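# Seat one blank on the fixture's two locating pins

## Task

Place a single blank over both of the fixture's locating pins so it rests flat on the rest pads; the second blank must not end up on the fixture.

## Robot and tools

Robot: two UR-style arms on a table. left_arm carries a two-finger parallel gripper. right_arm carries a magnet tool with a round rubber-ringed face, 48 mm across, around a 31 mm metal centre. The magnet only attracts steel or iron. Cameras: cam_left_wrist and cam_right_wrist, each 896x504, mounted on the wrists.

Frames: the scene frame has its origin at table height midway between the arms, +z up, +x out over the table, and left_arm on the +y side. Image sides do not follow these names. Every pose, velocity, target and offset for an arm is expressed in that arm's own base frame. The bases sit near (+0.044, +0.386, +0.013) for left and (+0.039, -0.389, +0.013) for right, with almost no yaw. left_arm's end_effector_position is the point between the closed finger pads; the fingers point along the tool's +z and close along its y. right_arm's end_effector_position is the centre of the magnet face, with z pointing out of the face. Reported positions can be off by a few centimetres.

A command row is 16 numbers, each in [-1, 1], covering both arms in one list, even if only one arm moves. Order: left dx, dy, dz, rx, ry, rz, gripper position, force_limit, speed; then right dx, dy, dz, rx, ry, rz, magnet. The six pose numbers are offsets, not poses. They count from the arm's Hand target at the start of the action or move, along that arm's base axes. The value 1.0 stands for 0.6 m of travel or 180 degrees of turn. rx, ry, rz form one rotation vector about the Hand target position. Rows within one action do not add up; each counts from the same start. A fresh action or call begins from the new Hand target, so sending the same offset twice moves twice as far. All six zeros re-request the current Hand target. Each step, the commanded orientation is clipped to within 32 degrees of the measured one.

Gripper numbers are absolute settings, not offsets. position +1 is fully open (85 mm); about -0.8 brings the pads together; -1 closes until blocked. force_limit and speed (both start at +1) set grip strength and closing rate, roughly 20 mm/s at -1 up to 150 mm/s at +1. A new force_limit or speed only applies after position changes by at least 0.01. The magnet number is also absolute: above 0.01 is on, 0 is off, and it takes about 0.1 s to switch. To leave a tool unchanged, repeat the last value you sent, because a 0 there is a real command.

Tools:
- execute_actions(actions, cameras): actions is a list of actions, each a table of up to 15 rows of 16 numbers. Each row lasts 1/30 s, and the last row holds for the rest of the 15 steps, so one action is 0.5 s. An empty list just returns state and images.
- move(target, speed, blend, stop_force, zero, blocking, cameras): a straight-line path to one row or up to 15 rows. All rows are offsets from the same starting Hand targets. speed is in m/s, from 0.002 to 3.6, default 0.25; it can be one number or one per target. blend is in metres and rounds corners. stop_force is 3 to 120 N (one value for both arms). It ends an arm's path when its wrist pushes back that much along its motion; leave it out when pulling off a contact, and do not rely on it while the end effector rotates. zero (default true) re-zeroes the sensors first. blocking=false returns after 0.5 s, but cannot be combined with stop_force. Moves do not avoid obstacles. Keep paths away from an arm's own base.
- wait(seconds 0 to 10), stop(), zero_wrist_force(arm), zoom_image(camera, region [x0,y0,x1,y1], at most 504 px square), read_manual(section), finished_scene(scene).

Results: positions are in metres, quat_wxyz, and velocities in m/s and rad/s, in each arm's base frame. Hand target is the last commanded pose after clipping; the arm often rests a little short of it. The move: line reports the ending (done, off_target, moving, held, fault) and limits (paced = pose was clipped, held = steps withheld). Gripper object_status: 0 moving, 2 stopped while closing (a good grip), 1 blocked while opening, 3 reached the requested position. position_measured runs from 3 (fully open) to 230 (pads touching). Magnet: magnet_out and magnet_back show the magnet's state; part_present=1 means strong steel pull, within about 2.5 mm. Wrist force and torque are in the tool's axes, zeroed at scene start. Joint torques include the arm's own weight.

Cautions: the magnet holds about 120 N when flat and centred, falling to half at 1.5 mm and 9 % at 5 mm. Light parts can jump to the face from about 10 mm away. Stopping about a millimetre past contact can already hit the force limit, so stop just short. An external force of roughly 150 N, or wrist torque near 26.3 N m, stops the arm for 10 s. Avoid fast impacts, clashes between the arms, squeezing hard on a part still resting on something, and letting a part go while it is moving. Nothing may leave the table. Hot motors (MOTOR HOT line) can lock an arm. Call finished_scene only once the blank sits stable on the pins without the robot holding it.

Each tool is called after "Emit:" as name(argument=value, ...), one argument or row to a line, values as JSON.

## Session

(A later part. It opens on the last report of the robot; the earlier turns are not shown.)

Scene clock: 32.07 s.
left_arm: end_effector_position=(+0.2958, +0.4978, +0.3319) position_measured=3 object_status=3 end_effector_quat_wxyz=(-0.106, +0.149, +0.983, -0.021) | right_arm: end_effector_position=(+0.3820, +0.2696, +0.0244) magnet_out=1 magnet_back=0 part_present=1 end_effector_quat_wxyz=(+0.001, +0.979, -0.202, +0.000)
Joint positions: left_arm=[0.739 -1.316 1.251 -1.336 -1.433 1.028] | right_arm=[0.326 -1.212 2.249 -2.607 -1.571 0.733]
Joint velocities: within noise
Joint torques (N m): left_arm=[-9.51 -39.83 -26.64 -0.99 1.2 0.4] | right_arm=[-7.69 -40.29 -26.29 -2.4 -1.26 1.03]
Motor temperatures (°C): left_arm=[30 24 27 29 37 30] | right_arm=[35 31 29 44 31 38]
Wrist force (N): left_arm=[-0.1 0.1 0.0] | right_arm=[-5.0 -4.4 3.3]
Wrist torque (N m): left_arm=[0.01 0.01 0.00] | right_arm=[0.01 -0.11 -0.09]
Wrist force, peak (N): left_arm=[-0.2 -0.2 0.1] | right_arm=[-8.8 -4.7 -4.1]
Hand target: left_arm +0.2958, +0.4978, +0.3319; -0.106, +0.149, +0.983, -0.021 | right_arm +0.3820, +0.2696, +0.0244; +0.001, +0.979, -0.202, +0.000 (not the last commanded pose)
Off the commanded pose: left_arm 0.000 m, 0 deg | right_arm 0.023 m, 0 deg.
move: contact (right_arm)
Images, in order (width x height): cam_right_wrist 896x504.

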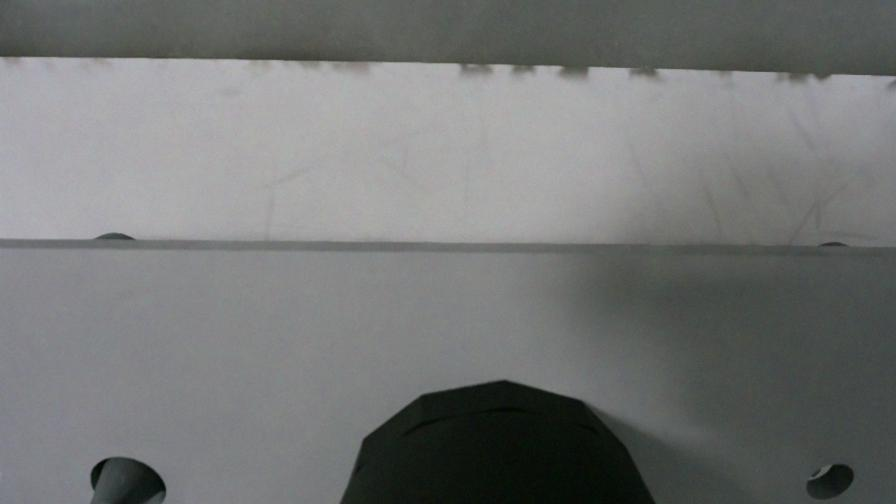

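Emit:
move(
  target=[0,0,0,0,0,0,1,1,1,-0.00053,0.00087,0,0,0,0,1],
  cameras=[],
  speed=0.01,
)

Emit:
move(
  target=[0,0,0,0,0,0,1,1,1,0,0,-0.04,0,0,0,1],
  cameras=["cam_right_wrist"],
  speed=0.012,
  stop_force=7,
)

Emit:
zoom_image(
  camera="cam_right_wrist",
  region=[766, 424, 886, 504],
)

Scene clock: 32.90 s.
left_arm: end_effector_position=(+0.2958, +0.4978, +0.3319) position_measured=3 object_status=3 end_effector_quat_wxyz=(-0.106, +0.149, +0.983, -0.021) | right_arm: end_effector_position=(+0.3818, +0.2701, +0.0244) magnet_out=1 magnet_back=0 part_present=1 end_effector_quat_wxyz=(+0.001, +0.979, -0.202, +0.000)
Joint positions: left_arm=[0.739 -1.316 1.251 -1.336 -1.433 1.028] | right_arm=[0.327 -1.212 2.249 -2.607 -1.571 0.734]
Joint velocities: within noise
Joint torques (N m): left_arm=[-9.86 -40.2 -25.61 -0.82 1.41 0.31] | right_arm=[7.6 -30.7 -25.61 -1.78 -0.94 1.65]
Motor temperatures (°C): left_arm=[30 24 27 29 37 30] | right_arm=[35 31 29 44 31 38]
Wrist force (N): left_arm=[0.0 0.0 -0.1] | right_arm=[0.5 -1.0 3.1]
Wrist torque (N m): left_arm=[-0.01 0.00 0.00] | right_arm=[0.00 -0.07 -0.28]
Wrist force, peak (N): left_arm=[-0.2 0.2 0.0] | right_arm=[-5.5 -4.1 4.0]
Hand target: left_arm +0.2958, +0.4978, +0.3319; -0.106, +0.149, +0.983, -0.021 | right_arm +0.3817, +0.2701, +0.0244; +0.001, +0.979, -0.202, +0.000
Off the commanded pose: left_arm 0.000 m, 0 deg | right_arm 0.000 m, 0 deg.
move: done
No camera images: "cameras" was empty.

Scene clock: 34.47 s.
left_arm: end_effector_position=(+0.2958, +0.4978, +0.3319) position_measured=3 object_status=3 end_effector_quat_wxyz=(-0.106, +0.149, +0.983, -0.021) | right_arm: end_effector_position=(+0.3817, +0.2701, +0.0201) magnet_out=1 magnet_back=0 part_present=1 end_effector_quat_wxyz=(+0.001, +0.979, -0.202, +0.000)
Joint positions: left_arm=[0.739 -1.316 1.251 -1.336 -1.433 1.028] | right_arm=[0.327 -1.2 2.251 -2.62 -1.571 0.735]
Joint velocities: within noise
Joint torques (N m): left_arm=[-8.09 -41.49 -27.04 -1.11 1.55 0.07] | right_arm=[9.01 -40.91 -24.94 -2.09 2 -1.46]
Motor temperatures (°C): left_arm=[30 24 27 29 37 30] | right_arm=[35 31 29 44 31 38]
Wrist force (N): left_arm=[-0.1 -0.1 0.2] | right_arm=[4.3 3.0 6.1]
Wrist torque (N m): left_arm=[-0.01 0.02 0.00] | right_arm=[0.00 0.03 -0.30]
Wrist force, peak (N): left_arm=[0.0 -0.3 -0.2] | right_arm=[7.9 0.4 7.4]
Hand target: left_arm +0.2958, +0.4978, +0.3319; -0.106, +0.149, +0.983, -0.021 | right_arm +0.3817, +0.2701, +0.0201; +0.001, +0.979, -0.202, +0.000 (not the last commanded pose)
Off the commanded pose: left_arm 0.000 m, 0 deg | right_arm 0.020 m, 0 deg.
move: contact (right_arm)
Images, in order (width x height): cam_right_wrist 896x504.

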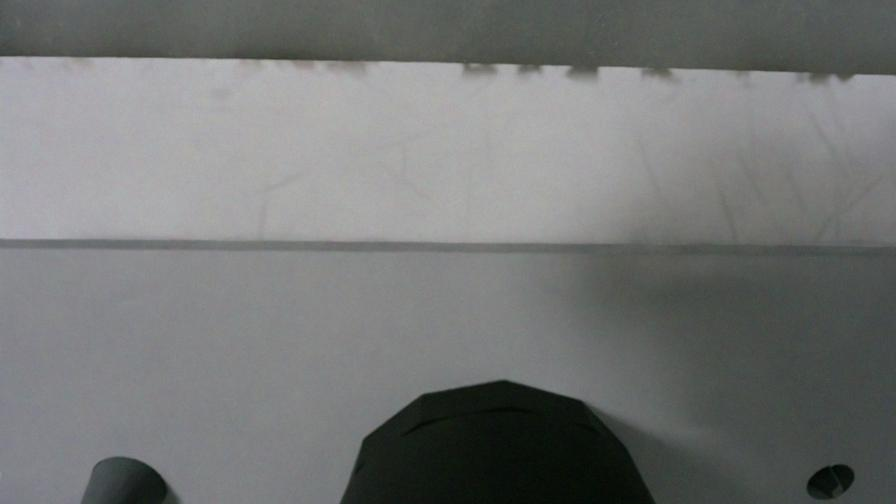

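Scaled by 4.200 from the camera's 896x504 image, which has a finer 1280x720 frame.

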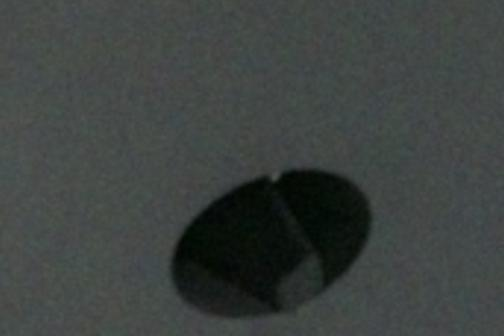

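Emit:
move(
  target=[0,0,0,0,0,0,1,1,1,0.00015,-0.00033,0,0,0,0,1],
  cameras=[],
  speed=0.01,
)

Emit:
move(
  target=[0,0,0,0,0,0,1,1,1,0,0,-0.04,0,0,0,1],
  cameras=["cam_right_wrist"],
  speed=0.012,
  stop_force=8,
)

Emit:
zoom_image(
  camera="cam_right_wrist",
  region=[766, 424, 886, 504],
)

Scene clock: 35.30 s.
left_arm: end_effector_position=(+0.2958, +0.4978, +0.3319) position_measured=3 object_status=3 end_effector_quat_wxyz=(-0.106, +0.149, +0.983, -0.021) | right_arm: end_effector_position=(+0.3819, +0.2699, +0.0201) magnet_out=1 magnet_back=0 part_present=1 end_effector_quat_wxyz=(+0.001, +0.979, -0.202, +0.000)
Joint positions: left_arm=[0.739 -1.316 1.251 -1.336 -1.433 1.028] | right_arm=[0.327 -1.2 2.251 -2.62 -1.571 0.734]
Joint velocities: within noise
Joint torques (N m): left_arm=[-9.17 -40.97 -25.94 -0.77 1.35 0.18] | right_arm=[-7.33 -40.06 -10.33 -4.99 0.9 -1.98]
Motor temperatures (°C): left_arm=[30 24 27 29 37 30] | right_arm=[35 31 29 44 31 38]
Wrist force (N): left_arm=[0.0 0.0 0.0] | right_arm=[-0.2 -0.8 3.7]
Wrist torque (N m): left_arm=[-0.01 0.00 0.00] | right_arm=[0.00 -0.07 -0.24]
Wrist force, peak (N): left_arm=[-0.2 0.1 -0.2] | right_arm=[4.2 3.2 6.5]
Hand target: left_arm +0.2958, +0.4978, +0.3319; -0.106, +0.149, +0.983, -0.021 | right_arm +0.3818, +0.2699, +0.0201; +0.001, +0.979, -0.202, +0.000
Off the commanded pose: left_arm 0.000 m, 0 deg | right_arm 0.000 m, 0 deg.
move: done
No camera images: "cameras" was empty.

Scene clock: 36.57 s.
left_arm: end_effector_position=(+0.2958, +0.4978, +0.3319) position_measured=3 object_status=3 end_effector_quat_wxyz=(-0.106, +0.149, +0.983, -0.021) | right_arm: end_effector_position=(+0.3819, +0.2699, +0.0196) magnet_out=1 magnet_back=0 part_present=1 end_effector_quat_wxyz=(+0.001, +0.979, -0.202, +0.000)
Joint positions: left_arm=[0.739 -1.316 1.251 -1.336 -1.433 1.028] | right_arm=[0.326 -1.199 2.251 -2.622 -1.571 0.734]
Joint velocities: within noise
Joint torques (N m): left_arm=[-9.88 -40.82 -25.71 -0.91 1.4 -0.06] | right_arm=[6.41 -40.6 -26.39 -2.99 1.74 -2.05]
Motor temperatures (°C): left_arm=[30 24 27 29 37 30] | right_arm=[35 31 29 44 31 38]
Wrist force (N): left_arm=[0.1 -0.1 0.0] | right_arm=[-1.3 4.7 3.6]
Wrist torque (N m): left_arm=[-0.01 -0.01 0.01] | right_arm=[0.01 -0.12 0.07]
Wrist force, peak (N): left_arm=[-0.2 -0.2 -0.2] | right_arm=[-3.0 9.6 -7.5]
Hand target: left_arm +0.2958, +0.4978, +0.3319; -0.106, +0.149, +0.983, -0.021 | right_arm +0.3819, +0.2699, +0.0196; +0.001, +0.979, -0.202, +0.000 (not the last commanded pose)
Off the commanded pose: left_arm 0.000 m, 0 deg | right_arm 0.023 m, 0 deg.
move: contact (right_arm)
Images, in order (width x height): cam_right_wrist 896x504.

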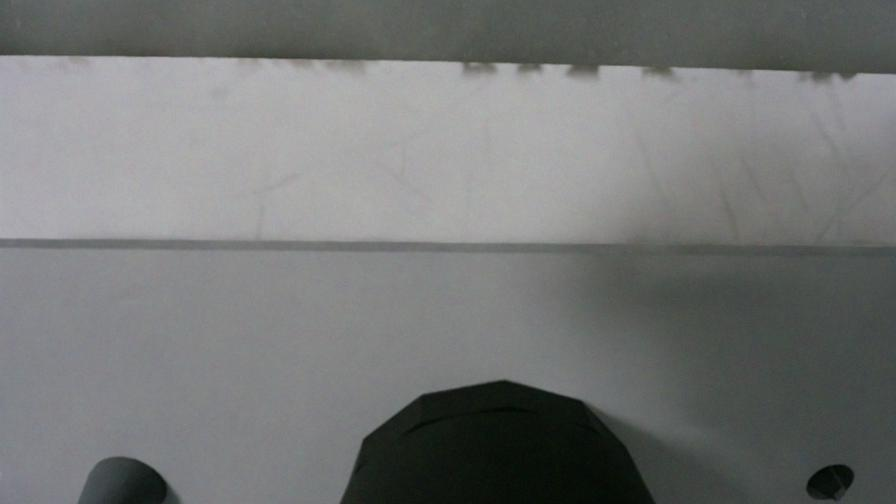

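Scaled by 4.200 from the camera's 896x504 image, which has a finer 1280x720 frame.

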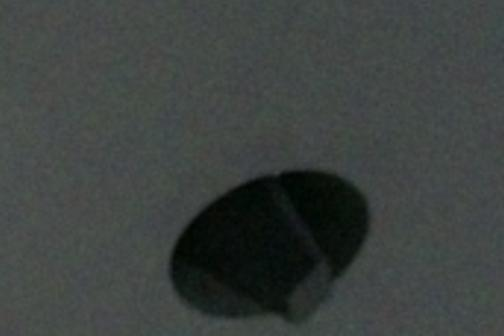

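Emit:
move(
  target=[0,0,0,0,0,0,1,1,1,-0.00016,-0.0003,0,0,0,-0.0021,1],
  cameras=[],
  speed=0.01,
)

Emit:
move(
  target=[0,0,0,0,0,0,1,1,1,0,0,-0.04,0,0,0,1],
  cameras=["cam_right_wrist"],
  speed=0.012,
  stop_force=8,
)

Emit:
zoom_image(
  camera="cam_right_wrist",
  region=[766, 424, 886, 504],
)

Scene clock: 37.53 s.
left_arm: end_effector_position=(+0.2958, +0.4978, +0.3319) position_measured=3 object_status=3 end_effector_quat_wxyz=(-0.106, +0.149, +0.983, -0.021) | right_arm: end_effector_position=(+0.3818, +0.2698, +0.0196) magnet_out=1 magnet_back=0 part_present=1 end_effector_quat_wxyz=(+0.001, +0.979, -0.205, +0.000)
Joint positions: left_arm=[0.739 -1.316 1.251 -1.336 -1.433 1.028] | right_arm=[0.326 -1.199 2.252 -2.622 -1.571 0.74]
Joint velocities: within noise
Joint torques (N m): left_arm=[-9.94 -41.75 -26.72 -1.08 1.45 0.13] | right_arm=[-6.38 -39.21 -8.66 -5.74 1.53 2.2]
Motor temperatures (°C): left_arm=[30 24 27 29 37 30] | right_arm=[35 31 29 44 31 38]
Wrist force (N): left_arm=[-0.1 -0.1 0.2] | right_arm=[-0.2 4.9 1.8]
Wrist torque (N m): left_arm=[-0.01 0.02 0.00] | right_arm=[0.00 -0.22 -0.62]
Wrist force, peak (N): left_arm=[0.1 -0.2 -0.2] | right_arm=[-1.7 4.8 4.4]
Hand target: left_arm +0.2958, +0.4978, +0.3319; -0.106, +0.149, +0.983, -0.021 | right_arm +0.3818, +0.2697, +0.0196; +0.001, +0.979, -0.206, +0.000
Off the commanded pose: left_arm 0.000 m, 0 deg | right_arm 0.000 m, 0 deg.
move: done
No camera images: "cameras" was empty.

Scene clock: 39.33 s.
left_arm: end_effector_position=(+0.2958, +0.4978, +0.3319) position_measured=3 object_status=3 end_effector_quat_wxyz=(-0.106, +0.149, +0.983, -0.021) | right_arm: end_effector_position=(+0.3818, +0.2697, +0.0133) magnet_out=1 magnet_back=0 part_present=1 end_effector_quat_wxyz=(+0.001, +0.979, -0.206, +0.000)
Joint positions: left_arm=[0.739 -1.316 1.251 -1.336 -1.433 1.028] | right_arm=[0.326 -1.183 2.254 -2.641 -1.571 0.74]
Joint velocities: within noise
Joint torques (N m): left_arm=[-9.22 -41.46 -27.2 -1.07 1.6 0.4] | right_arm=[-6.84 -36.82 -22.16 -1.74 0.45 1.94]
Motor temperatures (°C): left_arm=[30 24 27 29 37 30] | right_arm=[35 31 29 44 31 38]
Wrist force (N): left_arm=[0.0 0.1 -0.2] | right_arm=[-0.7 2.5 -1.1]
Wrist torque (N m): left_arm=[0.01 0.01 0.01] | right_arm=[0.36 0.29 -0.81]
Wrist force, peak (N): left_arm=[-0.2 -0.1 0.2] | right_arm=[-23.1 31.2 -61.1]
Hand target: left_arm +0.2958, +0.4978, +0.3319; -0.106, +0.149, +0.983, -0.021 | right_arm +0.3818, +0.2697, +0.0133; +0.001, +0.979, -0.206, +0.000 (not the last commanded pose)
Off the commanded pose: left_arm 0.000 m, 0 deg | right_arm 0.018 m, 0 deg.
move: contact (right_arm)
Images, in order (width x height): cam_right_wrist 896x504.

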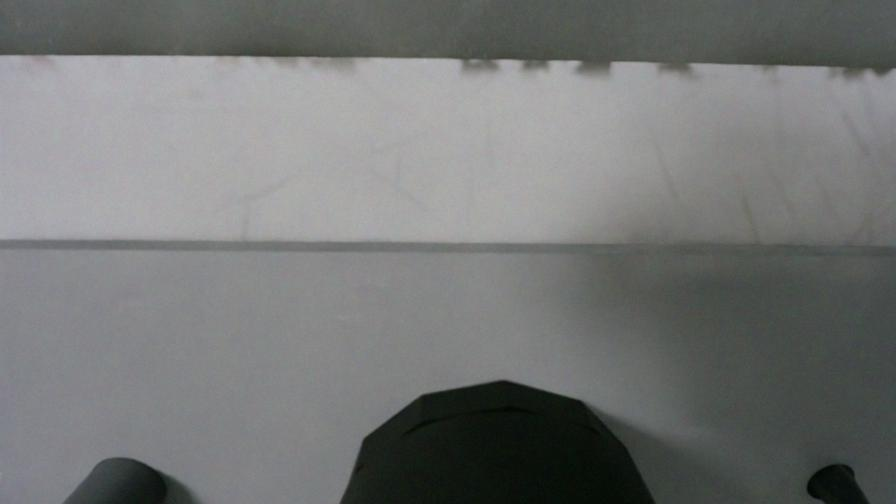

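Scaled by 4.200 from the camera's 896x504 image, which has a finer 1280x720 frame.

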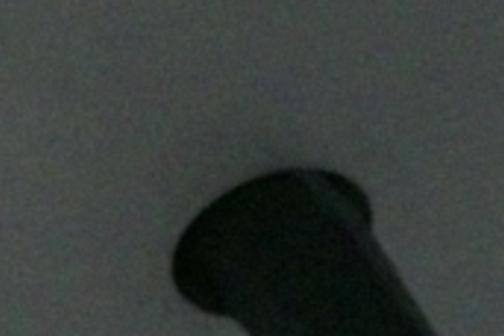

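Emit:
move(
  target=[0,0,0,0,0,0,1,1,1,0,0,0,0,0,0,0],
  cameras=[],
)

Emit:
move(
  target=[0,0,0,0,0,0,1,1,1,-0.033,-0.073,0.17,0,0,0,0],
  cameras=["cam_right_wrist"],
  speed=0.12,
)

Scene clock: 39.93 s.
left_arm: end_effector_position=(+0.2958, +0.4978, +0.3319) position_measured=3 object_status=3 end_effector_quat_wxyz=(-0.106, +0.149, +0.983, -0.021) | right_arm: end_effector_position=(+0.3818, +0.2697, +0.0133) magnet_out=0 magnet_back=1 part_present=0 end_effector_quat_wxyz=(+0.001, +0.979, -0.206, +0.000)
Joint positions: left_arm=[0.739 -1.316 1.251 -1.336 -1.433 1.028] | right_arm=[0.326 -1.183 2.254 -2.641 -1.571 0.74]
Joint velocities: within noise
Joint torques (N m): left_arm=[-10.21 -41.2 -27.06 -0.84 1.53 0.06] | right_arm=[-7.03 -26.78 -21.97 -2.78 0.64 0.24]
Motor temperatures (°C): left_arm=[30 24 27 29 37 30] | right_arm=[35 31 29 44 31 38]
Wrist force (N): left_arm=[0.0 -0.1 0.0] | right_arm=[-4.2 3.4 -9.7]
Wrist torque (N m): left_arm=[-0.01 0.00 0.00] | right_arm=[0.12 -0.01 -0.29]
Wrist force, peak (N): left_arm=[-0.2 -0.1 0.1] | right_arm=[-5.6 5.6 -13.8]
Hand target: left_arm +0.2958, +0.4978, +0.3319; -0.106, +0.149, +0.983, -0.021 | right_arm +0.3818, +0.2697, +0.0133; +0.001, +0.979, -0.206, +0.000
Off the commanded pose: left_arm 0.000 m, 0 deg | right_arm 0.000 m, 0 deg.
move: done
No camera images: "cameras" was empty.

Scene clock: 41.50 s.
left_arm: end_effector_position=(+0.2958, +0.4978, +0.3319) position_measured=3 object_status=3 end_effector_quat_wxyz=(-0.106, +0.149, +0.983, -0.021) | right_arm: end_effector_position=(+0.3620, +0.2260, +0.1152) magnet_out=0 magnet_back=1 part_present=0 end_effector_quat_wxyz=(+0.001, +0.979, -0.206, +0.000)
Joint positions: left_arm=[0.739 -1.316 1.251 -1.336 -1.433 1.028] | right_arm=[0.241 -1.513 2.284 -2.341 -1.572 0.655]
Joint velocities: within noise
Joint torques (N m): left_arm=[-9.13 -41.79 -25.83 -0.93 1.5 0.32] | right_arm=[-8.48 -29.9 -28.93 -1.04 1.54 -1.86]
Motor temperatures (°C): left_arm=[30 24 27 29 37 30] | right_arm=[35 31 29 44 31 38]
Wrist force (N): left_arm=[0.1 -0.1 -0.1] | right_arm=[-0.3 -1.6 -0.5]
Wrist torque (N m): left_arm=[-0.02 -0.01 0.00] | right_arm=[-0.02 -0.03 -0.24]
Wrist force, peak (N): left_arm=[-0.1 -0.3 0.1] | right_arm=[-4.3 3.5 -9.4]
Hand target: left_arm +0.2958, +0.4978, +0.3319; -0.106, +0.149, +0.983, -0.021 | right_arm +0.3620, +0.2259, +0.1153; +0.001, +0.979, -0.206, +0.000
Off the commanded pose: left_arm 0.000 m, 0 deg | right_arm 0.000 m, 0 deg.
move: done
Images, in order (width x height): cam_right_wrist 896x504.

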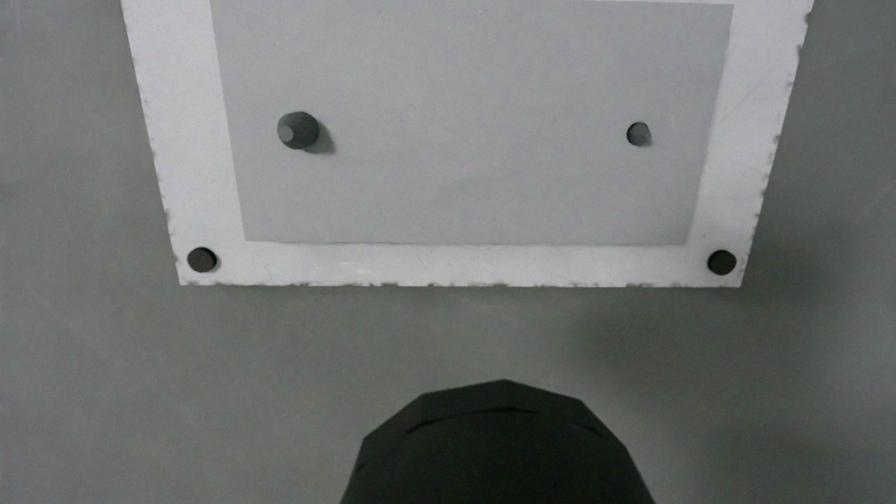

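Seated.

Emit:
finished_scene(
  scene=3,
)

The scene is finished: the task was done.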